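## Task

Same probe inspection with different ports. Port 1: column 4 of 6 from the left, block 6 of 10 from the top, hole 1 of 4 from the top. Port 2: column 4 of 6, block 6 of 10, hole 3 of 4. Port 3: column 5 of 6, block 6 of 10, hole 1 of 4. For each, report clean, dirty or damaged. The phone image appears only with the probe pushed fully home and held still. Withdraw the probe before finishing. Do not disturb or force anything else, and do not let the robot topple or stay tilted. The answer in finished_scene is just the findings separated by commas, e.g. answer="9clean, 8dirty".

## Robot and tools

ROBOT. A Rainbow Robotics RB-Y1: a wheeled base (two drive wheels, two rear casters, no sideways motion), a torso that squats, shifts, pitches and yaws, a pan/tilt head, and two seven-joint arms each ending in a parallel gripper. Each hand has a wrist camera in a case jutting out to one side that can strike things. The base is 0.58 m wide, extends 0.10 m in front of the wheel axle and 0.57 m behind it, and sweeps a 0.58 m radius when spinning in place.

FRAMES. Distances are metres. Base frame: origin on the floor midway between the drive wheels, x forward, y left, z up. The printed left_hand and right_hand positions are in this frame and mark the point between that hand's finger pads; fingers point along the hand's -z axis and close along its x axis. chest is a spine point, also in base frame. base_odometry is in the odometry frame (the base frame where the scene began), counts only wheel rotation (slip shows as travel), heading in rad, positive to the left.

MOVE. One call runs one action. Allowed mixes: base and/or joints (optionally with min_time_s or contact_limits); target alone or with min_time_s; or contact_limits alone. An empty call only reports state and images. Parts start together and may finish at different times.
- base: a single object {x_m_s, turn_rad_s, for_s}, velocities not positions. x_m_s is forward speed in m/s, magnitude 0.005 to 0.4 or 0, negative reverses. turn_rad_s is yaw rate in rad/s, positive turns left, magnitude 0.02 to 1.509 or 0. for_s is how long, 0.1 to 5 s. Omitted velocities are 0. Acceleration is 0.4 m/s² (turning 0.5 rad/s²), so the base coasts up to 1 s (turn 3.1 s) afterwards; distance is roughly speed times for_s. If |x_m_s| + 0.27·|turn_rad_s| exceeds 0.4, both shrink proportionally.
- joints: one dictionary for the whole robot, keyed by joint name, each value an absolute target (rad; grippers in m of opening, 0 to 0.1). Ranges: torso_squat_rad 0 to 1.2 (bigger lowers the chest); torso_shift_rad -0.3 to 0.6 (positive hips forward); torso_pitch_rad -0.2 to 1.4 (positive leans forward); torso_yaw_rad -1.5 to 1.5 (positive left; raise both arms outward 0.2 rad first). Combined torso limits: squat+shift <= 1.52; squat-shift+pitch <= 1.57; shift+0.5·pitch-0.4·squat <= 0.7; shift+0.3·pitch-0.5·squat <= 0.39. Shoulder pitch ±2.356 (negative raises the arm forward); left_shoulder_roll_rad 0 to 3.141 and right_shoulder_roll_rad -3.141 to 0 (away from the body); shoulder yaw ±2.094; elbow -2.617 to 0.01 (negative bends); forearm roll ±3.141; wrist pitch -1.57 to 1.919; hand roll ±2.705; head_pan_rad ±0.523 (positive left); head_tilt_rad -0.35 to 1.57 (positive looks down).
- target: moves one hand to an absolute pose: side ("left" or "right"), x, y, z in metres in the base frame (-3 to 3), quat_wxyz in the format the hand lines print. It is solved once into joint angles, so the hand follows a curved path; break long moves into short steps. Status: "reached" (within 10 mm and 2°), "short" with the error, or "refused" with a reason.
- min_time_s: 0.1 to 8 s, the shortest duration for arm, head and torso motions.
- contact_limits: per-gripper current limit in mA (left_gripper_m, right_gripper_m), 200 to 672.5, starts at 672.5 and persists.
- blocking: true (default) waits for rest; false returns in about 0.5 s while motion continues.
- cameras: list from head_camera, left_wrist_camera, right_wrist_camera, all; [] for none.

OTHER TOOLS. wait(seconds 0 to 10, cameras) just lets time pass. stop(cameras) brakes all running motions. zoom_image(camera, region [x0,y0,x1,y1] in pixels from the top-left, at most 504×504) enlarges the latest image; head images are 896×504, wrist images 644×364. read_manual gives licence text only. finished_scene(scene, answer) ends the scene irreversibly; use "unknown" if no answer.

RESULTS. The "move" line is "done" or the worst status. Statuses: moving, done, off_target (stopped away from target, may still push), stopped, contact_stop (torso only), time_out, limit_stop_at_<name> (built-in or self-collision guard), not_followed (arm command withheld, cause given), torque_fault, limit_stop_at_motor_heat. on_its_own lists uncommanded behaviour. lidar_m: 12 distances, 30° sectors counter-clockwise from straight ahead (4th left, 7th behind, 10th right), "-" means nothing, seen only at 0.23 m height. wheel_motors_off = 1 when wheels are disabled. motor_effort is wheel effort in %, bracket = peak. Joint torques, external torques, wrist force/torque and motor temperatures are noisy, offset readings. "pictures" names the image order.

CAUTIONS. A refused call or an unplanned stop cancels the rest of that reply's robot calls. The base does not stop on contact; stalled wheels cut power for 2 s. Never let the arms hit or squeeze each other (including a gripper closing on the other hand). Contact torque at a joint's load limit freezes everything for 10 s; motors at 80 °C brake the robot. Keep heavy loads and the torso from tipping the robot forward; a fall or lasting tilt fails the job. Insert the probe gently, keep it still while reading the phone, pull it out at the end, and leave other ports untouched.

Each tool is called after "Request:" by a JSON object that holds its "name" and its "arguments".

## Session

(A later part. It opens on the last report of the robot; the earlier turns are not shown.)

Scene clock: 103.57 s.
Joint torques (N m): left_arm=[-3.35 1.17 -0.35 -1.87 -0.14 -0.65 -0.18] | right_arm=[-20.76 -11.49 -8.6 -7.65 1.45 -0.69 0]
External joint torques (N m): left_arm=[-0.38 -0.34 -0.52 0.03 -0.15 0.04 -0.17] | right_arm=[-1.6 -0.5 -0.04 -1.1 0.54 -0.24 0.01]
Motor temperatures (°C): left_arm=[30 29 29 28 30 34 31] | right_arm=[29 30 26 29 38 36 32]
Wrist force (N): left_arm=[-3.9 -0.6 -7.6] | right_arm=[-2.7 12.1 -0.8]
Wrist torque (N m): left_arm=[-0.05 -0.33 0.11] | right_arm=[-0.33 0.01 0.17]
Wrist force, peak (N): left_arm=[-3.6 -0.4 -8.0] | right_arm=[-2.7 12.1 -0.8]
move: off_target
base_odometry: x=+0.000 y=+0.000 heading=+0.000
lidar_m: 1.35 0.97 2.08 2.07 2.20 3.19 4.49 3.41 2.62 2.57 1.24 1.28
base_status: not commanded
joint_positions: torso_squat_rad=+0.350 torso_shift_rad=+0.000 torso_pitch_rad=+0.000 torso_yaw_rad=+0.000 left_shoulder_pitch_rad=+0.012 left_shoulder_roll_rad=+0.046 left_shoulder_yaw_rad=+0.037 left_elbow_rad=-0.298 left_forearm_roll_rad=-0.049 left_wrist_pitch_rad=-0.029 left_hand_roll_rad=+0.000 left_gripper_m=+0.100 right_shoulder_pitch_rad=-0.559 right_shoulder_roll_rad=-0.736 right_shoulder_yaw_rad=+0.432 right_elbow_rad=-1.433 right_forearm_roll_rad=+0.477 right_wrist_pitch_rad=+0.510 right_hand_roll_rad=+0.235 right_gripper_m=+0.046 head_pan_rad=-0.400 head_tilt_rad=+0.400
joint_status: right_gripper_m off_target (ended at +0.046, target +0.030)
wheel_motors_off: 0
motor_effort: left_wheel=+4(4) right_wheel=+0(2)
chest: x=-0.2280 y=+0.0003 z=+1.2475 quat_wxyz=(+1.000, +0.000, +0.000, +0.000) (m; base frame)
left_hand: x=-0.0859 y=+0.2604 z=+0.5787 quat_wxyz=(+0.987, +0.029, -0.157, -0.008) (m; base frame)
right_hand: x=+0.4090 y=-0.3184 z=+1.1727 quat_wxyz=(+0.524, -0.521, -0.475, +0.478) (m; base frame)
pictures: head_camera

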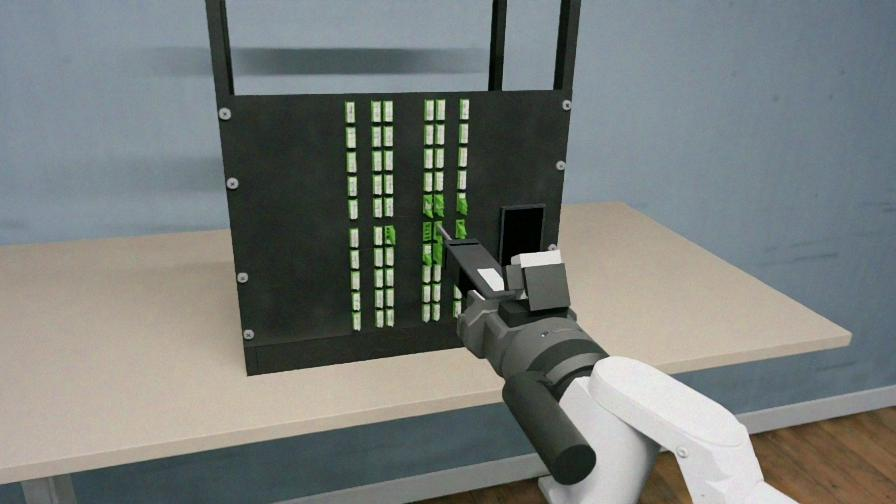

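Request:
{"name": "move", "arguments": {"target": {"side":"right","x":0.4140,"y":-0.3190,"z":1.1728,"quat_wxyz":[0.5235,-0.5210,-0.4752,0.4783]}, "cameras": ["right_wrist_camera"]}}

Request:
{"name": "zoom_image", "arguments": {"camera": "right_wrist_camera", "region": [310, 30, 360, 70]}}

Scene clock: 105.60 s.
Joint torques (N m): left_arm=[-3.29 1.56 -0.26 -1.98 -0.13 -0.71 -0.14] | right_arm=[-24.87 -10.25 -9.35 -6.82 1.32 -1.46 -0.21]
External joint torques (N m): left_arm=[-0.31 0.04 -0.42 -0.07 -0.14 -0.02 -0.12] | right_arm=[-5.46 0.77 -0.88 -0.25 0.43 -1.02 -0.2]
Motor temperatures (°C): left_arm=[30 29 29 28 30 34 31] | right_arm=[29 30 26 29 38 36 32]
Wrist force (N): left_arm=[-3.2 -0.3 -7.3] | right_arm=[-4.6 11.8 13.4]
Wrist torque (N m): left_arm=[-0.08 -0.20 0.15] | right_arm=[-0.28 0.47 0.18]
Wrist force, peak (N): left_arm=[-3.8 -0.9 -7.8] | right_arm=[-4.0 11.5 40.8]
move: done
base_odometry: x=+0.000 y=+0.000 heading=+0.000
lidar_m: 1.35 0.97 2.08 2.07 2.20 3.19 4.49 3.41 2.62 2.57 1.23 1.29
base_status: not commanded
joint_positions: torso_squat_rad=+0.350 torso_shift_rad=+0.000 torso_pitch_rad=+0.000 torso_yaw_rad=+0.000 left_shoulder_pitch_rad=+0.012 left_shoulder_roll_rad=+0.046 left_shoulder_yaw_rad=+0.037 left_elbow_rad=-0.298 left_forearm_roll_rad=-0.049 left_wrist_pitch_rad=-0.029 left_hand_roll_rad=+0.000 left_gripper_m=+0.100 right_shoulder_pitch_rad=-0.574 right_shoulder_roll_rad=-0.729 right_shoulder_yaw_rad=+0.433 right_elbow_rad=-1.403 right_forearm_roll_rad=+0.480 right_wrist_pitch_rad=+0.496 right_hand_roll_rad=+0.233 right_gripper_m=+0.046 head_pan_rad=-0.400 head_tilt_rad=+0.400
joint_status: all done
wheel_motors_off: 0
motor_effort: left_wheel=+0(6) right_wheel=+8(9)
chest: x=-0.2283 y=+0.0003 z=+1.2475 quat_wxyz=(+1.000, +0.000, +0.000, +0.000) (m; base frame)
left_hand: x=-0.0859 y=+0.2604 z=+0.5787 quat_wxyz=(+0.987, +0.029, -0.157, -0.008) (m; base frame)
right_hand: x=+0.4131 y=-0.3194 z=+1.1722 quat_wxyz=(+0.524, -0.521, -0.475, +0.478) (m; base frame)
right_hand_status: reached (checked arc, planned for 0.2 s): 1 mm and 0.1 deg off.
pictures: right_wrist_camera

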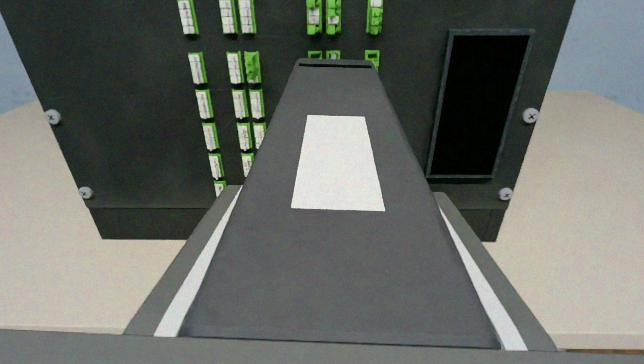

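Scaled by 10.080 from the camera's 644x364 image, which has a finer 1265x715 frame.

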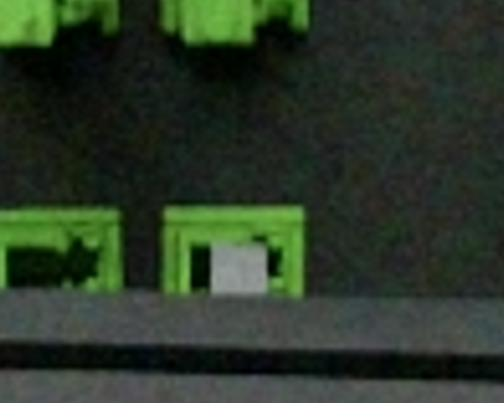

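Request:
{"name": "move", "arguments": {"target": {"side":"right","x":0.4095,"y":-0.3176,"z":1.1728,"quat_wxyz":[0.5235,-0.5210,-0.4752,0.4783]}, "cameras": []}}

Request:
{"name": "move", "arguments": {"target": {"side":"right","x":0.4140,"y":-0.3179,"z":1.1728,"quat_wxyz":[0.5235,-0.5210,-0.4752,0.4783]}, "cameras": ["right_wrist_camera"]}}

Request:
{"name": "zoom_image", "arguments": {"camera": "right_wrist_camera", "region": [310, 30, 360, 70]}}

Scene clock: 107.17 s.
Joint torques (N m): left_arm=[-2.99 1.37 -0.41 -1.82 -0.02 -0.71 -0.16] | right_arm=[-20.64 -11.44 -9.52 -7.25 1.25 -0.76 -0.19]
External joint torques (N m): left_arm=[-0.01 -0.15 -0.57 0.09 -0.04 -0.02 -0.15] | right_arm=[-1.43 -0.48 -0.99 -0.69 0.34 -0.31 -0.18]
Motor temperatures (°C): left_arm=[30 29 29 28 30 34 31] | right_arm=[29 30 26 29 38 36 32]
Wrist force (N): left_arm=[-3.2 -1.1 -7.1] | right_arm=[-3.0 12.0 -1.1]
Wrist torque (N m): left_arm=[0.00 -0.22 0.12] | right_arm=[-0.32 -0.03 0.17]
Wrist force, peak (N): left_arm=[-4.1 -1.2 -7.9] | right_arm=[-4.4 11.8 20.9]
move: done
base_odometry: x=+0.000 y=+0.000 heading=+0.000
lidar_m: 1.35 0.97 2.08 2.07 2.19 3.19 4.49 3.40 2.62 2.57 1.23 1.28
base_status: not commanded
joint_positions: torso_squat_rad=+0.350 torso_shift_rad=+0.000 torso_pitch_rad=+0.000 torso_yaw_rad=+0.000 left_shoulder_pitch_rad=+0.012 left_shoulder_roll_rad=+0.046 left_shoulder_yaw_rad=+0.037 left_elbow_rad=-0.298 left_forearm_roll_rad=-0.049 left_wrist_pitch_rad=-0.029 left_hand_roll_rad=+0.000 left_gripper_m=+0.100 right_shoulder_pitch_rad=-0.563 right_shoulder_roll_rad=-0.732 right_shoulder_yaw_rad=+0.433 right_elbow_rad=-1.427 right_forearm_roll_rad=+0.478 right_wrist_pitch_rad=+0.508 right_hand_roll_rad=+0.235 right_gripper_m=+0.046 head_pan_rad=-0.400 head_tilt_rad=+0.400
joint_status: all done
wheel_motors_off: 0
motor_effort: left_wheel=+1(4) right_wheel=+0(10)
chest: x=-0.2280 y=+0.0003 z=+1.2475 quat_wxyz=(+1.000, +0.000, +0.000, +0.000) (m; base frame)
left_hand: x=-0.0858 y=+0.2604 z=+0.5787 quat_wxyz=(+0.987, +0.029, -0.157, -0.008) (m; base frame)
right_hand: x=+0.4099 y=-0.3176 z=+1.1721 quat_wxyz=(+0.524, -0.521, -0.475, +0.479) (m; base frame)
right_hand_status: reached (checked arc, planned for 0.2 s): 1 mm and 0.1 deg off.
pictures: none
No camera images: "cameras" was empty.

Scene clock: 107.83 s.
Joint torques (N m): left_arm=[-3.12 1.36 -0.08 -1.97 -0.01 -0.71 -0.18] | right_arm=[-22.21 -10.26 -9 -7.62 1.22 -0.97 -0.2]
External joint torques (N m): left_arm=[-0.15 -0.16 -0.25 -0.07 -0.02 -0.02 -0.17] | right_arm=[-2.78 0.72 -0.54 -1.05 0.33 -0.52 -0.19]
Motor temperatures (°C): left_arm=[30 29 29 28 30 34 31] | right_arm=[29 30 26 29 38 36 32]
Wrist force (N): left_arm=[-2.7 -0.7 -8.1] | right_arm=[-4.0 11.8 -0.2]
Wrist torque (N m): left_arm=[-0.04 -0.17 0.09] | right_arm=[-0.27 0.25 0.18]
Wrist force, peak (N): left_arm=[-3.2 -0.3 -8.2] | right_arm=[-4.1 11.2 24.6]
move: done
base_odometry: x=+0.000 y=+0.000 heading=+0.000
lidar_m: 1.35 0.97 2.08 2.07 2.20 3.19 4.49 3.40 2.63 2.57 1.24 1.28
base_status: not commanded
joint_positions: torso_squat_rad=+0.350 torso_shift_rad=+0.000 torso_pitch_rad=+0.000 torso_yaw_rad=+0.000 left_shoulder_pitch_rad=+0.012 left_shoulder_roll_rad=+0.046 left_shoulder_yaw_rad=+0.037 left_elbow_rad=-0.298 left_forearm_roll_rad=-0.049 left_wrist_pitch_rad=-0.029 left_hand_roll_rad=+0.000 left_gripper_m=+0.100 right_shoulder_pitch_rad=-0.576 right_shoulder_roll_rad=-0.726 right_shoulder_yaw_rad=+0.434 right_elbow_rad=-1.403 right_forearm_roll_rad=+0.481 right_wrist_pitch_rad=+0.498 right_hand_roll_rad=+0.234 right_gripper_m=+0.046 head_pan_rad=-0.400 head_tilt_rad=+0.400
joint_status: all done
wheel_motors_off: 0
motor_effort: left_wheel=+1(4) right_wheel=+0(4)
chest: x=-0.2280 y=+0.0003 z=+1.2475 quat_wxyz=(+1.000, +0.000, +0.000, +0.000) (m; base frame)
left_hand: x=-0.0858 y=+0.2604 z=+0.5787 quat_wxyz=(+0.987, +0.029, -0.157, -0.008) (m; base frame)
right_hand: x=+0.4137 y=-0.3182 z=+1.1723 quat_wxyz=(+0.524, -0.521, -0.475, +0.478) (m; base frame)
right_hand_status: reached (checked arc, planned for 0.2 s): 1 mm and 0.1 deg off.
pictures: right_wrist_camera

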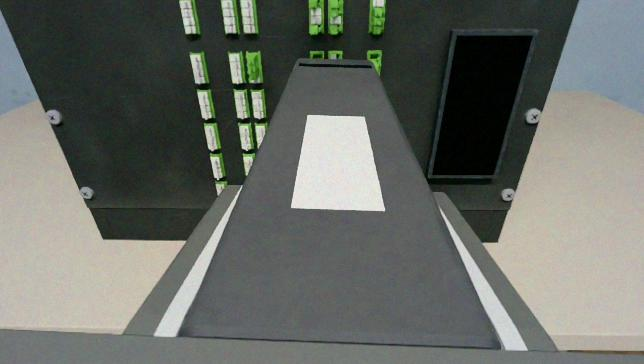

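Scaled by 10.080 from the camera's 644x364 image, which has a finer 1265x715 frame.

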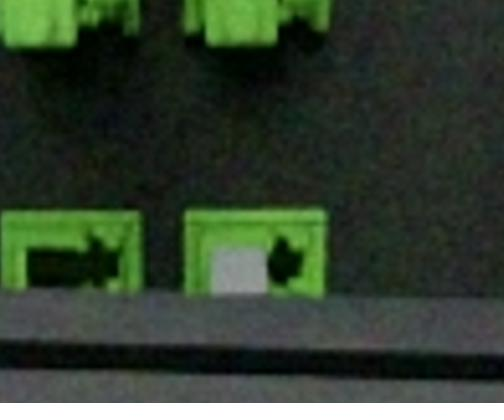

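In. Advance.

Request:
{"name": "move", "arguments": {"target": {"side":"right","x":0.4175,"y":-0.3186,"z":1.1731,"quat_wxyz":[0.5235,-0.5210,-0.4752,0.4783]}, "cameras": ["right_wrist_camera"]}}

Request:
{"name": "zoom_image", "arguments": {"camera": "right_wrist_camera", "region": [310, 30, 360, 70]}}

Request:
{"name": "move", "arguments": {"target": {"side":"right","x":0.421,"y":-0.319,"z":1.1733,"quat_wxyz":[0.5235,-0.5210,-0.4752,0.4783]}, "cameras": ["right_wrist_camera"]}}

Scene clock: 109.10 s.
Joint torques (N m): left_arm=[-3.21 1.47 -0.47 -1.87 -0.13 -0.59 -0.23] | right_arm=[-22.56 -10.9 -8.69 -7.48 1.29 -0.88 -0.16]
External joint torques (N m): left_arm=[-0.23 -0.05 -0.63 0.03 -0.14 0.1 -0.21] | right_arm=[-2.94 0.1 -0.3 -0.89 0.42 -0.43 -0.15]
Motor temperatures (°C): left_arm=[30 29 29 28 30 34 31] | right_arm=[29 30 26 29 38 36 32]
Wrist force (N): left_arm=[-3.0 -0.2 -7.7] | right_arm=[-2.8 12.1 1.5]
Wrist torque (N m): left_arm=[-0.07 -0.20 0.14] | right_arm=[-0.15 0.03 0.18]
Wrist force, peak (N): left_arm=[-4.0 -1.0 -8.0] | right_arm=[-4.1 13.7 1.5]
move: done
base_odometry: x=+0.000 y=+0.000 heading=+0.000
lidar_m: 1.35 0.97 2.08 2.07 2.20 3.19 4.49 3.41 2.62 2.57 1.24 1.28
base_status: not commanded
joint_positions: torso_squat_rad=+0.350 torso_shift_rad=+0.000 torso_pitch_rad=+0.000 torso_yaw_rad=+0.000 left_shoulder_pitch_rad=+0.012 left_shoulder_roll_rad=+0.046 left_shoulder_yaw_rad=+0.037 left_elbow_rad=-0.298 left_forearm_roll_rad=-0.049 left_wrist_pitch_rad=-0.029 left_hand_roll_rad=+0.000 left_gripper_m=+0.100 right_shoulder_pitch_rad=-0.588 right_shoulder_roll_rad=-0.721 right_shoulder_yaw_rad=+0.434 right_elbow_rad=-1.381 right_forearm_roll_rad=+0.483 right_wrist_pitch_rad=+0.487 right_hand_roll_rad=+0.232 right_gripper_m=+0.046 head_pan_rad=-0.400 head_tilt_rad=+0.400
joint_status: all done
wheel_motors_off: 0
motor_effort: left_wheel=+1(2) right_wheel=+2(3)
chest: x=-0.2280 y=+0.0003 z=+1.2475 quat_wxyz=(+1.000, +0.000, +0.000, +0.000) (m; base frame)
left_hand: x=-0.0858 y=+0.2604 z=+0.5787 quat_wxyz=(+0.987, +0.029, -0.157, -0.008) (m; base frame)
right_hand: x=+0.4172 y=-0.3188 z=+1.1726 quat_wxyz=(+0.524, -0.521, -0.475, +0.478) (m; base frame)
right_hand_status: reached (checked arc, planned for 0.2 s): 1 mm and 0.1 deg off.
pictures: right_wrist_camera

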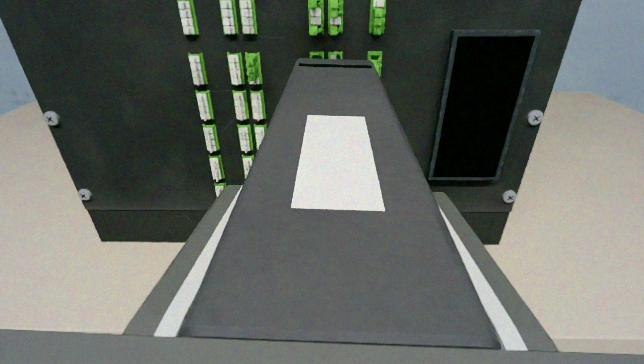

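Scaled by 10.080 from the camera's 644x364 image, which has a finer 1265x715 frame.

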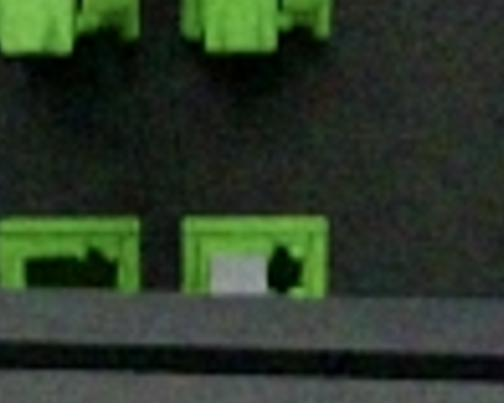

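Scene clock: 109.63 s.
Joint torques (N m): left_arm=[-3.32 1.37 -0.2 -1.89 -0.14 -0.62 -0.2] | right_arm=[-23.66 -10.69 -9.45 -6.76 1.28 -0.85 -0.29]
External joint torques (N m): left_arm=[-0.34 -0.15 -0.37 0.01 -0.15 0.07 -0.19] | right_arm=[-3.84 0.33 -1.14 -0.15 0.42 -0.41 -0.28]
Motor temperatures (°C): left_arm=[30 29 29 28 30 34 31] | right_arm=[29 30 26 29 38 36 32]
Wrist force (N): left_arm=[-3.0 -0.8 -7.5] | right_arm=[-3.0 12.1 9.3]
Wrist torque (N m): left_arm=[-0.03 -0.18 0.14] | right_arm=[-0.12 -0.03 0.22]
Wrist force, peak (N): left_arm=[-3.1 -0.5 -8.0] | right_arm=[-2.9 12.2 12.4]
move: done
base_odometry: x=+0.000 y=+0.000 heading=+0.000
lidar_m: 1.35 0.98 2.08 2.07 2.20 3.19 4.49 3.41 2.63 2.57 1.24 1.28
base_status: not commanded
joint_positions: torso_squat_rad=+0.350 torso_shift_rad=+0.000 torso_pitch_rad=+0.000 torso_yaw_rad=+0.000 left_shoulder_pitch_rad=+0.012 left_shoulder_roll_rad=+0.046 left_shoulder_yaw_rad=+0.037 left_elbow_rad=-0.298 left_forearm_roll_rad=-0.049 left_wrist_pitch_rad=-0.029 left_hand_roll_rad=+0.000 left_gripper_m=+0.100 right_shoulder_pitch_rad=-0.600 right_shoulder_roll_rad=-0.715 right_shoulder_yaw_rad=+0.434 right_elbow_rad=-1.359 right_forearm_roll_rad=+0.486 right_wrist_pitch_rad=+0.477 right_hand_roll_rad=+0.230 right_gripper_m=+0.046 head_pan_rad=-0.400 head_tilt_rad=+0.400
joint_status: all done
wheel_motors_off: 0
motor_effort: left_wheel=+1(3) right_wheel=+2(3)
chest: x=-0.2280 y=+0.0003 z=+1.2475 quat_wxyz=(+1.000, +0.000, +0.000, +0.000) (m; base frame)
left_hand: x=-0.0859 y=+0.2604 z=+0.5787 quat_wxyz=(+0.987, +0.029, -0.157, -0.008) (m; base frame)
right_hand: x=+0.4206 y=-0.3192 z=+1.1726 quat_wxyz=(+0.524, -0.521, -0.475, +0.479) (m; base frame)
right_hand_status: reached (checked arc, planned for 0.2 s): 1 mm and 0.1 deg off.
pictures: right_wrist_camera

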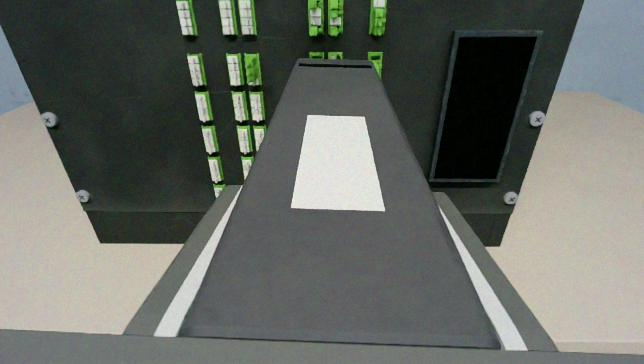

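Request:
{"name": "move", "arguments": {"target": {"side":"right","x":0.425,"y":-0.3195,"z":1.1736,"quat_wxyz":[0.5235,-0.5210,-0.4752,0.4783]}, "cameras": []}}

Request:
{"name": "move", "arguments": {"target": {"side":"right","x":0.4285,"y":-0.3199,"z":1.1739,"quat_wxyz":[0.5235,-0.5210,-0.4752,0.4783]}, "cameras": ["right_wrist_camera"]}}

Scene clock: 110.83 s.
Joint torques (N m): left_arm=[-2.82 1.36 -0.43 -1.97 -0.1 -0.7 -0.2] | right_arm=[-25.81 -11.51 -9.57 -6.1 1.35 -0.61 -0.17]
External joint torques (N m): left_arm=[0.17 -0.15 -0.59 -0.07 -0.12 -0.01 -0.18] | right_arm=[-5.77 -0.48 -1.35 0.53 0.52 -0.17 -0.16]
Motor temperatures (°C): left_arm=[30 29 29 28 30 34 31] | right_arm=[29 30 26 29 38 36 32]
Wrist force (N): left_arm=[-2.8 -0.5 -7.3] | right_arm=[-2.9 12.2 18.8]
Wrist torque (N m): left_arm=[-0.04 -0.18 0.14] | right_arm=[-0.10 -0.20 0.28]
Wrist force, peak (N): left_arm=[-4.1 -0.7 -8.0] | right_arm=[-4.4 11.1 26.4]
move: done
base_odometry: x=+0.000 y=+0.000 heading=+0.000
lidar_m: 1.35 0.98 2.08 2.07 2.20 3.18 4.49 3.41 2.62 2.57 1.24 1.28
base_status: not commanded
joint_positions: torso_squat_rad=+0.350 torso_shift_rad=+0.000 torso_pitch_rad=+0.000 torso_yaw_rad=+0.000 left_shoulder_pitch_rad=+0.012 left_shoulder_roll_rad=+0.046 left_shoulder_yaw_rad=+0.037 left_elbow_rad=-0.298 left_forearm_roll_rad=-0.049 left_wrist_pitch_rad=-0.029 left_hand_roll_rad=+0.000 left_gripper_m=+0.100 right_shoulder_pitch_rad=-0.614 right_shoulder_roll_rad=-0.708 right_shoulder_yaw_rad=+0.434 right_elbow_rad=-1.333 right_forearm_roll_rad=+0.489 right_wrist_pitch_rad=+0.465 right_hand_roll_rad=+0.228 right_gripper_m=+0.046 head_pan_rad=-0.400 head_tilt_rad=+0.400
joint_status: all done
wheel_motors_off: 0
motor_effort: left_wheel=+1(3) right_wheel=+6(8)
chest: x=-0.2283 y=+0.0003 z=+1.2475 quat_wxyz=(+1.000, +0.000, +0.000, +0.000) (m; base frame)
left_hand: x=-0.0859 y=+0.2604 z=+0.5787 quat_wxyz=(+0.987, +0.029, -0.157, -0.008) (m; base frame)
right_hand: x=+0.4242 y=-0.3196 z=+1.1728 quat_wxyz=(+0.524, -0.521, -0.475, +0.479) (m; base frame)
right_hand_status: reached (checked arc, planned for 0.2 s): 1 mm and 0.1 deg off.
pictures: none
No camera images: "cameras" was empty.

Scene clock: 111.37 s.
Joint torques (N m): left_arm=[-3.27 1.1 -0.28 -1.82 -0.03 -0.65 -0.15] | right_arm=[-29.31 -11.14 -10.89 -4.37 1.39 -0.39 -0.32]
External joint torques (N m): left_arm=[-0.26 -0.42 -0.44 0.1 -0.05 0.05 -0.13] | right_arm=[-9.06 -0.12 -2.77 2.28 0.58 0.04 -0.31]
Motor temperatures (°C): left_arm=[30 29 29 28 30 34 31] | right_arm=[29 30 26 29 38 36 32]
Wrist force (N): left_arm=[-3.6 -0.3 -7.3] | right_arm=[-2.1 12.7 40.6]
Wrist torque (N m): left_arm=[-0.11 -0.29 0.13] | right_arm=[-0.09 -0.36 0.34]
Wrist force, peak (N): left_arm=[-3.5 -0.7 -8.0] | right_arm=[-1.8 12.4 51.0]
move: done
base_odometry: x=+0.000 y=+0.000 heading=+0.000
lidar_m: 1.35 0.98 2.09 2.07 2.20 3.18 4.49 3.40 2.62 2.57 1.23 1.28
base_status: not commanded
joint_positions: torso_squat_rad=+0.350 torso_shift_rad=-0.001 torso_pitch_rad=-0.001 torso_yaw_rad=+0.000 left_shoulder_pitch_rad=+0.012 left_shoulder_roll_rad=+0.046 left_shoulder_yaw_rad=+0.037 left_elbow_rad=-0.298 left_forearm_roll_rad=-0.049 left_wrist_pitch_rad=-0.029 left_hand_roll_rad=+0.000 left_gripper_m=+0.100 right_shoulder_pitch_rad=-0.626 right_shoulder_roll_rad=-0.702 right_shoulder_yaw_rad=+0.435 right_elbow_rad=-1.308 right_forearm_roll_rad=+0.493 right_wrist_pitch_rad=+0.453 right_hand_roll_rad=+0.226 right_gripper_m=+0.046 head_pan_rad=-0.400 head_tilt_rad=+0.400
joint_status: all done
wheel_motors_off: 0
motor_effort: left_wheel=+2(3) right_wheel=+16(16)
chest: x=-0.2287 y=+0.0003 z=+1.2475 quat_wxyz=(+1.000, +0.000, +0.000, +0.000) (m; base frame)
left_hand: x=-0.0859 y=+0.2603 z=+0.5788 quat_wxyz=(+0.987, +0.029, -0.158, -0.008) (m; base frame)
right_hand: x=+0.4273 y=-0.3199 z=+1.1728 quat_wxyz=(+0.524, -0.521, -0.475, +0.479) (m; base frame)
right_hand_status: reached (checked arc, planned for 0.2 s): 2 mm and 0.1 deg off.
pictures: right_wrist_camera

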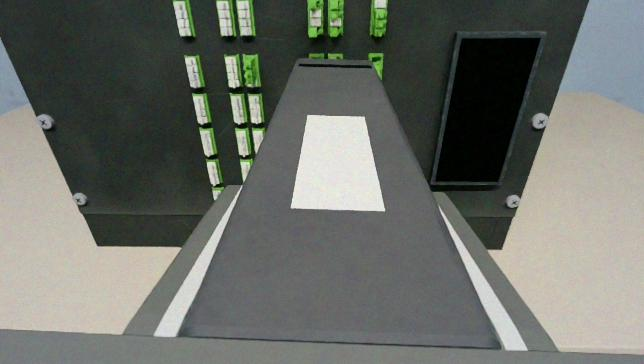

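Request:
{"name": "move", "arguments": {"target": {"side":"right","x":0.4305,"y":-0.3201,"z":1.1740,"quat_wxyz":[0.5235,-0.5210,-0.4752,0.4783]}, "cameras": []}}

Request:
{"name": "wait", "arguments": {"seconds": 0.4, "cameras": ["right_wrist_camera"]}}

Request:
{"name": "zoom_image", "arguments": {"camera": "right_wrist_camera", "region": [465, 95, 515, 145]}}

Scene clock: 112.77 s.
Joint torques (N m): left_arm=[-3.38 1.08 -0.13 -1.96 0.04 -0.73 -0.2] | right_arm=[-34.33 -11.93 -12.61 -2.32 1.19 -0.15 -0.29]
External joint torques (N m): left_arm=[-0.34 -0.44 -0.29 -0.03 0.03 -0.04 -0.18] | right_arm=[-13.94 -0.91 -4.57 4.35 0.39 0.26 -0.28]
Motor temperatures (°C): left_arm=[30 29 29 28 30 34 31] | right_arm=[29 30 26 29 38 36 32]
Wrist force (N): left_arm=[-3.4 -0.8 -7.4] | right_arm=[-1.3 11.8 72.7]
Wrist torque (N m): left_arm=[-0.03 -0.25 0.13] | right_arm=[-0.40 -0.49 0.33]
Wrist force, peak (N): left_arm=[-3.2 -0.5 -8.4] | right_arm=[-1.8 11.7 78.1]
move: done
base_odometry: x=+0.000 y=+0.000 heading=-0.001
lidar_m: 1.35 0.98 2.08 2.07 2.20 3.18 4.49 3.40 2.63 2.57 1.23 1.28
base_status: not commanded
joint_positions: torso_squat_rad=+0.350 torso_shift_rad=-0.001 torso_pitch_rad=-0.002 torso_yaw_rad=-0.001 left_shoulder_pitch_rad=+0.012 left_shoulder_roll_rad=+0.046 left_shoulder_yaw_rad=+0.037 left_elbow_rad=-0.298 left_forearm_roll_rad=-0.049 left_wrist_pitch_rad=-0.029 left_hand_roll_rad=+0.000 left_gripper_m=+0.100 right_shoulder_pitch_rad=-0.634 right_shoulder_roll_rad=-0.696 right_shoulder_yaw_rad=+0.435 right_elbow_rad=-1.290 right_forearm_roll_rad=+0.497 right_wrist_pitch_rad=+0.445 right_hand_roll_rad=+0.224 right_gripper_m=+0.046 head_pan_rad=-0.400 head_tilt_rad=+0.400
joint_status: all done
wheel_motors_off: 0
motor_effort: left_wheel=+5(7) right_wheel=+27(28)
chest: x=-0.2294 y=+0.0003 z=+1.2474 quat_wxyz=(+1.000, +0.000, -0.001, +0.000) (m; base frame)
left_hand: x=-0.0858 y=+0.2603 z=+0.5789 quat_wxyz=(+0.987, +0.029, -0.158, -0.008) (m; base frame)
right_hand: x=+0.4290 y=-0.3200 z=+1.1724 quat_wxyz=(+0.524, -0.520, -0.475, +0.479) (m; base frame)
right_hand_status: reached (checked arc, planned for 0.2 s): 2 mm and 0.1 deg off.
pictures: none
No camera images: "cameras" was empty.

Scene clock: 113.17 s.
Joint torques (N m): left_arm=[-3 1.12 -0.25 -1.97 -0.14 -0.63 -0.19] | right_arm=[-33.96 -12.19 -12.25 -2.36 1.17 -0.01 -0.36]
External joint torques (N m): left_arm=[0.05 -0.39 -0.41 -0.04 -0.15 0.06 -0.17] | right_arm=[-13.57 -1.18 -4.2 4.31 0.37 0.42 -0.36]
Motor temperatures (°C): left_arm=[30 29 29 28 30 34 31] | right_arm=[29 30 26 29 38 36 32]
Wrist force (N): left_arm=[-3.4 -0.4 -7.5] | right_arm=[-1.9 12.1 71.9]
Wrist torque (N m): left_arm=[-0.05 -0.21 0.12] | right_arm=[-0.41 -0.43 0.34]
Wrist force, peak (N): left_arm=[-3.5 -0.5 -8.0] | right_arm=[-2.0 12.1 73.3]
base_odometry: x=+0.000 y=+0.000 heading=-0.001
lidar_m: 1.35 0.98 2.08 2.07 2.19 3.18 4.49 3.41 2.62 2.57 1.24 1.28
base_status: not commanded
joint_positions: torso_squat_rad=+0.350 torso_shift_rad=-0.001 torso_pitch_rad=-0.002 torso_yaw_rad=-0.001 left_shoulder_pitch_rad=+0.012 left_shoulder_roll_rad=+0.046 left_shoulder_yaw_rad=+0.037 left_elbow_rad=-0.298 left_forearm_roll_rad=-0.049 left_wrist_pitch_rad=-0.029 left_hand_roll_rad=+0.000 left_gripper_m=+0.100 right_shoulder_pitch_rad=-0.634 right_shoulder_roll_rad=-0.696 right_shoulder_yaw_rad=+0.435 right_elbow_rad=-1.290 right_forearm_roll_rad=+0.497 right_wrist_pitch_rad=+0.445 right_hand_roll_rad=+0.224 right_gripper_m=+0.046 head_pan_rad=-0.400 head_tilt_rad=+0.400
joint_status: all done
wheel_motors_off: 0
motor_effort: left_wheel=+3(7) right_wheel=+28(28)
chest: x=-0.2294 y=+0.0003 z=+1.2474 quat_wxyz=(+1.000, +0.000, -0.001, +0.000) (m; base frame)
left_hand: x=-0.0858 y=+0.2603 z=+0.5789 quat_wxyz=(+0.987, +0.029, -0.158, -0.008) (m; base frame)
right_hand: x=+0.4290 y=-0.3200 z=+1.1724 quat_wxyz=(+0.524, -0.520, -0.475, +0.479) (m; base frame)
right_hand_status: reached (checked arc, planned for 0.2 s): 2 mm and 0.1 deg off.
wait: 0.40 s; at rest by 0.27 s
pictures: right_wrist_camera

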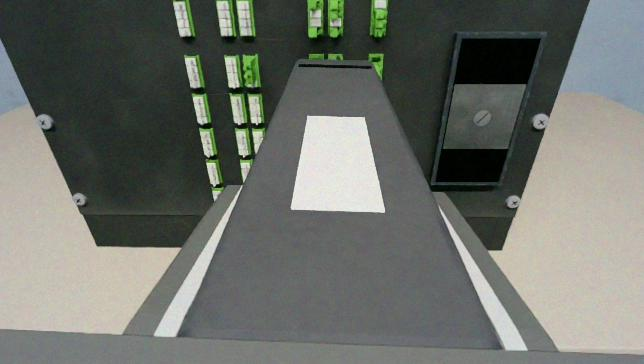

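Scaled by 10.080 from the camera's 644x364 image, which has a finer 1265x715 frame.

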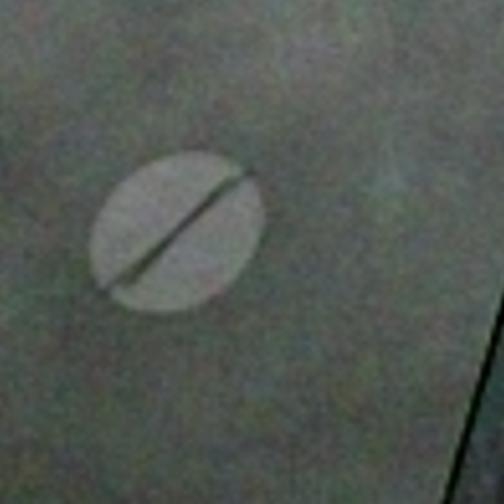

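Request:
{"name": "zoom_image", "arguments": {"camera": "right_wrist_camera", "region": [472, 108, 494, 130]}}

Scaled by 22.909 from the camera's 644x364 image, which has a finer 1265x715 frame.

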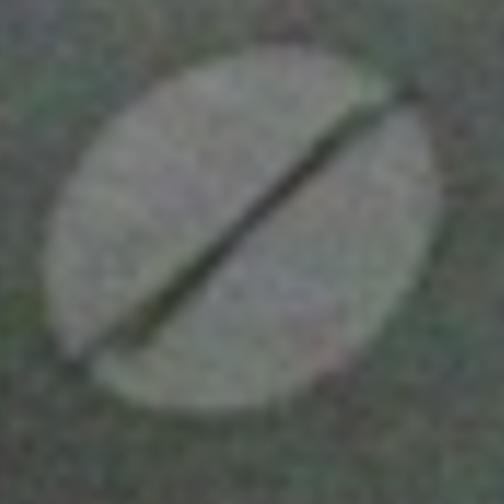

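Request:
{"name": "move", "arguments": {"target": {"side":"right","x":0.4245,"y":-0.3195,"z":1.1736,"quat_wxyz":[0.5235,-0.5210,-0.4752,0.4783]}, "cameras": []}}

Request:
{"name": "move", "arguments": {"target": {"side":"right","x":0.4205,"y":-0.319,"z":1.1733,"quat_wxyz":[0.5235,-0.5210,-0.4752,0.4783]}, "cameras": []}}

Request:
{"name": "move", "arguments": {"target": {"side":"right","x":0.416,"y":-0.3185,"z":1.1731,"quat_wxyz":[0.5235,-0.5210,-0.4752,0.4783]}, "cameras": []}}

Request:
{"name": "move", "arguments": {"target": {"side":"right","x":0.409,"y":-0.3176,"z":1.1728,"quat_wxyz":[0.5235,-0.5210,-0.4752,0.4783]}, "cameras": []}}

Request:
{"name": "move", "arguments": {"target": {"side":"right","x":0.380,"y":-0.3142,"z":1.172,"quat_wxyz":[0.5235,-0.5210,-0.4752,0.4783]}, "cameras": ["right_wrist_camera","head_camera"]}}

Scene clock: 115.70 s.
Joint torques (N m): left_arm=[-3.16 1.45 -0.23 -1.92 -0.05 -0.6 -0.16] | right_arm=[-20.09 -10.16 -8.75 -7.42 0.69 -1.28 -0.21]
External joint torques (N m): left_arm=[-0.19 -0.07 -0.39 -0.02 -0.07 0.09 -0.15] | right_arm=[0.03 0.86 -0.59 -0.76 -0.13 -0.84 -0.2]
Motor temperatures (°C): left_arm=[30 29 29 28 30 34 31] | right_arm=[30 30 26 29 38 36 32]
Wrist force (N): left_arm=[-3.6 -1.1 -7.6] | right_arm=[-4.8 8.7 -5.8]
Wrist torque (N m): left_arm=[0.01 -0.29 0.13] | right_arm=[-0.70 0.29 0.36]
Wrist force, peak (N): left_arm=[-3.8 -0.9 -8.0] | right_arm=[-1.8 12.0 72.6]
move: done
base_odometry: x=+0.000 y=+0.000 heading=+0.000
lidar_m: 1.35 0.98 2.09 2.07 2.20 3.19 4.49 3.41 2.62 2.57 1.23 1.28
base_status: not commanded
joint_positions: torso_squat_rad=+0.350 torso_shift_rad=+0.000 torso_pitch_rad=+0.000 torso_yaw_rad=+0.000 left_shoulder_pitch_rad=+0.012 left_shoulder_roll_rad=+0.046 left_shoulder_yaw_rad=+0.037 left_elbow_rad=-0.298 left_forearm_roll_rad=-0.049 left_wrist_pitch_rad=-0.029 left_hand_roll_rad=+0.000 left_gripper_m=+0.100 right_shoulder_pitch_rad=-0.619 right_shoulder_roll_rad=-0.704 right_shoulder_yaw_rad=+0.434 right_elbow_rad=-1.321 right_forearm_roll_rad=+0.493 right_wrist_pitch_rad=+0.459 right_hand_roll_rad=+0.227 right_gripper_m=+0.046 head_pan_rad=-0.400 head_tilt_rad=+0.400
joint_status: all done
wheel_motors_off: 0
motor_effort: left_wheel=-1(6) right_wheel=-3(27)
chest: x=-0.2281 y=+0.0002 z=+1.2475 quat_wxyz=(+1.000, +0.000, +0.000, +0.000) (m; base frame)
left_hand: x=-0.0858 y=+0.2604 z=+0.5787 quat_wxyz=(+0.987, +0.029, -0.157, -0.008) (m; base frame)
right_hand: x=+0.4261 y=-0.3194 z=+1.1723 quat_wxyz=(+0.524, -0.521, -0.475, +0.479) (m; base frame)
right_hand_status: reached (checked arc, planned for 0.2 s): 2 mm and 0.1 deg off.
pictures: none
No camera images: "cameras" was empty.

Scene clock: 116.60 s.
Joint torques (N m): left_arm=[-3.15 1.13 -0.14 -1.86 -0.14 -0.64 -0.15] | right_arm=[-18.97 -9.93 -7.5 -8.49 0.92 -0.74 -0.06]
External joint torques (N m): left_arm=[-0.19 -0.39 -0.31 0.03 -0.16 0.05 -0.14] | right_arm=[0.85 1.09 0.79 -1.87 0.07 -0.3 -0.05]
Motor temperatures (°C): left_arm=[30 29 29 28 30 34 31] | right_arm=[30 30 26 29 38 36 32]
Wrist force (N): left_arm=[-3.3 0.0 -7.3] | right_arm=[-3.4 11.1 -11.1]
Wrist torque (N m): left_arm=[-0.11 -0.24 0.15] | right_arm=[-0.22 -0.01 0.24]
Wrist force, peak (N): left_arm=[-3.4 -0.7 -8.2] | right_arm=[-9.5 9.5 -56.7]
move: done
base_odometry: x=+0.000 y=+0.000 heading=+0.000
lidar_m: 1.35 0.97 2.09 2.07 2.19 3.19 4.49 3.40 2.62 2.57 1.23 1.28
base_status: not commanded
joint_positions: torso_squat_rad=+0.350 torso_shift_rad=+0.000 torso_pitch_rad=+0.001 torso_yaw_rad=+0.000 left_shoulder_pitch_rad=+0.012 left_shoulder_roll_rad=+0.046 left_shoulder_yaw_rad=+0.037 left_elbow_rad=-0.298 left_forearm_roll_rad=-0.049 left_wrist_pitch_rad=-0.029 left_hand_roll_rad=+0.000 left_gripper_m=+0.100 right_shoulder_pitch_rad=-0.601 right_shoulder_roll_rad=-0.714 right_shoulder_yaw_rad=+0.433 right_elbow_rad=-1.357 right_forearm_roll_rad=+0.488 right_wrist_pitch_rad=+0.475 right_hand_roll_rad=+0.230 right_gripper_m=+0.046 head_pan_rad=-0.400 head_tilt_rad=+0.400
joint_status: all done
wheel_motors_off: 0
motor_effort: left_wheel=-1(5) right_wheel=-5(21)
chest: x=-0.2276 y=+0.0002 z=+1.2475 quat_wxyz=(+1.000, +0.000, +0.000, +0.000) (m; base frame)
left_hand: x=-0.0859 y=+0.2604 z=+0.5786 quat_wxyz=(+0.987, +0.029, -0.157, -0.008) (m; base frame)
right_hand: x=+0.4213 y=-0.3192 z=+1.1728 quat_wxyz=(+0.524, -0.521, -0.475, +0.478) (m; base frame)
right_hand_status: reached (checked arc, planned for 0.2 s): 1 mm and 0.0 deg off.
pictures: none
No camera images: "cameras" was empty.

Scene clock: 117.27 s.
Joint torques (N m): left_arm=[-3.2 1.62 -0.33 -1.71 -0.14 -0.62 -0.08] | right_arm=[-20.78 -10.69 -8.95 -8.03 1.26 -0.7 -0.22]
External joint torques (N m): left_arm=[-0.24 0.1 -0.5 0.19 -0.16 0.08 -0.07] | right_arm=[-1.24 0.31 -0.53 -1.43 0.39 -0.25 -0.21]
Motor temperatures (°C): left_arm=[30 29 29 28 30 34 31] | right_arm=[30 30 26 29 38 36 32]
Wrist force (N): left_arm=[-3.2 -0.3 -7.9] | right_arm=[-2.7 12.2 -1.4]
Wrist torque (N m): left_arm=[-0.08 -0.21 0.11] | right_arm=[-0.09 -0.13 0.20]
Wrist force, peak (N): left_arm=[-3.2 -0.3 -8.1] | right_arm=[-1.9 8.3 -20.7]
move: done
base_odometry: x=+0.000 y=+0.000 heading=+0.000
lidar_m: 1.35 0.98 2.08 2.07 2.20 3.19 4.49 3.41 2.62 2.57 1.24 1.28
base_status: not commanded
joint_positions: torso_squat_rad=+0.350 torso_shift_rad=+0.000 torso_pitch_rad=+0.000 torso_yaw_rad=+0.000 left_shoulder_pitch_rad=+0.012 left_shoulder_roll_rad=+0.046 left_shoulder_yaw_rad=+0.037 left_elbow_rad=-0.298 left_forearm_roll_rad=-0.049 left_wrist_pitch_rad=-0.029 left_hand_roll_rad=+0.000 left_gripper_m=+0.100 right_shoulder_pitch_rad=-0.583 right_shoulder_roll_rad=-0.723 right_shoulder_yaw_rad=+0.432 right_elbow_rad=-1.390 right_forearm_roll_rad=+0.483 right_wrist_pitch_rad=+0.491 right_hand_roll_rad=+0.233 right_gripper_m=+0.046 head_pan_rad=-0.400 head_tilt_rad=+0.400
joint_status: all done
wheel_motors_off: 0
motor_effort: left_wheel=+1(3) right_wheel=-3(7)
chest: x=-0.2278 y=+0.0002 z=+1.2475 quat_wxyz=(+1.000, +0.000, +0.000, +0.000) (m; base frame)
left_hand: x=-0.0859 y=+0.2604 z=+0.5787 quat_wxyz=(+0.987, +0.029, -0.157, -0.008) (m; base frame)
right_hand: x=+0.4160 y=-0.3187 z=+1.1728 quat_wxyz=(+0.524, -0.521, -0.475, +0.478) (m; base frame)
right_hand_status: reached (checked arc, planned for 0.2 s): 0 mm and 0.0 deg off.
pictures: none
No camera images: "cameras" was empty.

Scene clock: 117.90 s.
Joint torques (N m): left_arm=[-3.31 1.39 -0.13 -1.97 0.02 -0.63 -0.17] | right_arm=[-20.18 -11.6 -9.47 -7.69 1.17 -0.65 0.02]
External joint torques (N m): left_arm=[-0.34 -0.14 -0.29 -0.06 0 0.06 -0.15] | right_arm=[-1.02 -0.64 -0.93 -1.12 0.27 -0.2 0.03]
Motor temperatures (°C): left_arm=[30 29 29 28 30 34 31] | right_arm=[30 30 26 29 38 36 32]
Wrist force (N): left_arm=[-3.5 -0.5 -7.6] | right_arm=[-3.1 11.7 -1.1]
Wrist torque (N m): left_arm=[-0.05 -0.28 0.10] | right_arm=[-0.30 -0.06 0.17]
Wrist force, peak (N): left_arm=[-3.0 -0.9 -8.2] | right_arm=[-5.0 12.9 -0.4]
move: done
base_odometry: x=+0.000 y=+0.000 heading=+0.000
lidar_m: 1.35 0.98 2.08 2.07 2.20 3.18 4.49 3.40 2.62 2.57 1.24 1.28
base_status: not commanded
joint_positions: torso_squat_rad=+0.350 torso_shift_rad=+0.000 torso_pitch_rad=+0.000 torso_yaw_rad=+0.000 left_shoulder_pitch_rad=+0.012 left_shoulder_roll_rad=+0.046 left_shoulder_yaw_rad=+0.037 left_elbow_rad=-0.298 left_forearm_roll_rad=-0.049 left_wrist_pitch_rad=-0.029 left_hand_roll_rad=+0.000 left_gripper_m=+0.100 right_shoulder_pitch_rad=-0.560 right_shoulder_roll_rad=-0.733 right_shoulder_yaw_rad=+0.431 right_elbow_rad=-1.432 right_forearm_roll_rad=+0.478 right_wrist_pitch_rad=+0.510 right_hand_roll_rad=+0.237 right_gripper_m=+0.046 head_pan_rad=-0.400 head_tilt_rad=+0.400
joint_status: all done
wheel_motors_off: 0
motor_effort: left_wheel=-1(5) right_wheel=+1(4)
chest: x=-0.2279 y=+0.0002 z=+1.2475 quat_wxyz=(+1.000, +0.000, +0.000, +0.000) (m; base frame)
left_hand: x=-0.0859 y=+0.2604 z=+0.5787 quat_wxyz=(+0.987, +0.029, -0.157, -0.008) (m; base frame)
right_hand: x=+0.4093 y=-0.3176 z=+1.1724 quat_wxyz=(+0.524, -0.521, -0.475, +0.478) (m; base frame)
right_hand_status: reached (checked arc, planned for 0.2 s): 1 mm and 0.0 deg off.
pictures: none
No camera images: "cameras" was empty.

Scene clock: 119.23 s.
Joint torques (N m): left_arm=[-2.99 1.41 -0.28 -1.81 -0.07 -0.63 -0.14] | right_arm=[-19.47 -11.79 -10.76 -7.55 1.56 -0.87 0]
External joint torques (N m): left_arm=[-0.02 -0.11 -0.45 0.09 -0.08 0.06 -0.13] | right_arm=[-1.91 -0.98 -1.83 -1.07 0.53 -0.4 0.01]
Motor temperatures (°C): left_arm=[30 29 29 28 30 34 31] | right_arm=[30 30 26 29 38 36 32]
Wrist force (N): left_arm=[-3.7 -1.2 -7.8] | right_arm=[-2.4 11.6 -1.3]
Wrist torque (N m): left_arm=[0.03 -0.32 0.16] | right_arm=[-0.29 0.01 0.16]
Wrist force, peak (N): left_arm=[-2.9 -1.0 -8.3] | right_arm=[-10.3 13.5 -3.5]
move: done
base_odometry: x=+0.000 y=+0.000 heading=+0.000
lidar_m: 1.35 0.98 2.08 2.07 2.20 3.19 4.49 3.40 2.62 2.57 1.24 1.28
base_status: not commanded
joint_positions: torso_squat_rad=+0.350 torso_shift_rad=+0.000 torso_pitch_rad=+0.000 torso_yaw_rad=+0.000 left_shoulder_pitch_rad=+0.012 left_shoulder_roll_rad=+0.046 left_shoulder_yaw_rad=+0.037 left_elbow_rad=-0.298 left_forearm_roll_rad=-0.049 left_wrist_pitch_rad=-0.029 left_hand_roll_rad=+0.000 left_gripper_m=+0.100 right_shoulder_pitch_rad=-0.463 right_shoulder_roll_rad=-0.774 right_shoulder_yaw_rad=+0.423 right_elbow_rad=-1.600 right_forearm_roll_rad=+0.466 right_wrist_pitch_rad=+0.585 right_hand_roll_rad=+0.249 right_gripper_m=+0.046 head_pan_rad=-0.400 head_tilt_rad=+0.400
joint_status: all done
wheel_motors_off: 0
motor_effort: left_wheel=+2(4) right_wheel=+1(5)
chest: x=-0.2279 y=+0.0003 z=+1.2475 quat_wxyz=(+1.000, +0.000, +0.000, +0.000) (m; base frame)
left_hand: x=-0.0858 y=+0.2603 z=+0.5787 quat_wxyz=(+0.987, +0.029, -0.157, -0.008) (m; base frame)
right_hand: x=+0.3801 y=-0.3141 z=+1.1714 quat_wxyz=(+0.524, -0.521, -0.475, +0.478) (m; base frame)
right_hand_status: reached (checked arc, planned for 0.5 s): 1 mm and 0.0 deg off.
pictures: head_camera, right_wrist_camera

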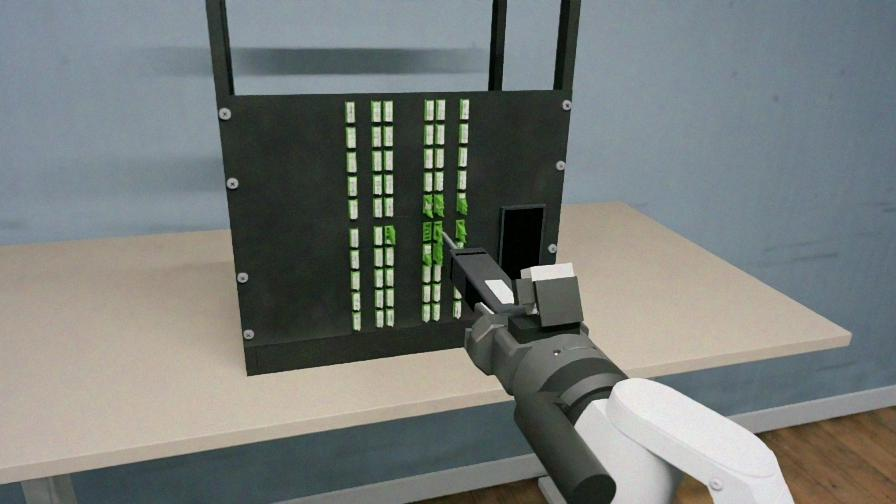

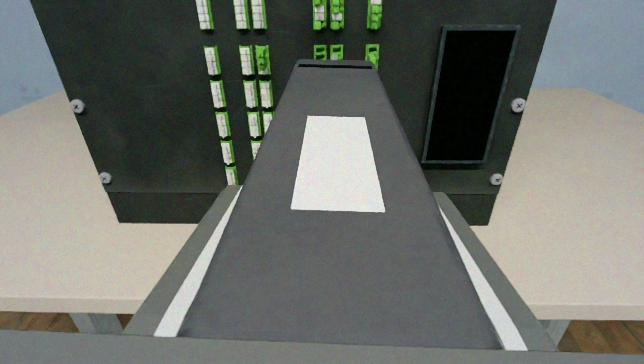

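Request:
{"name": "finished_scene", "arguments": {"scene": 2, "answer": "1damaged, 2dirty, 3damaged"}}

The scene is finished: the task was done.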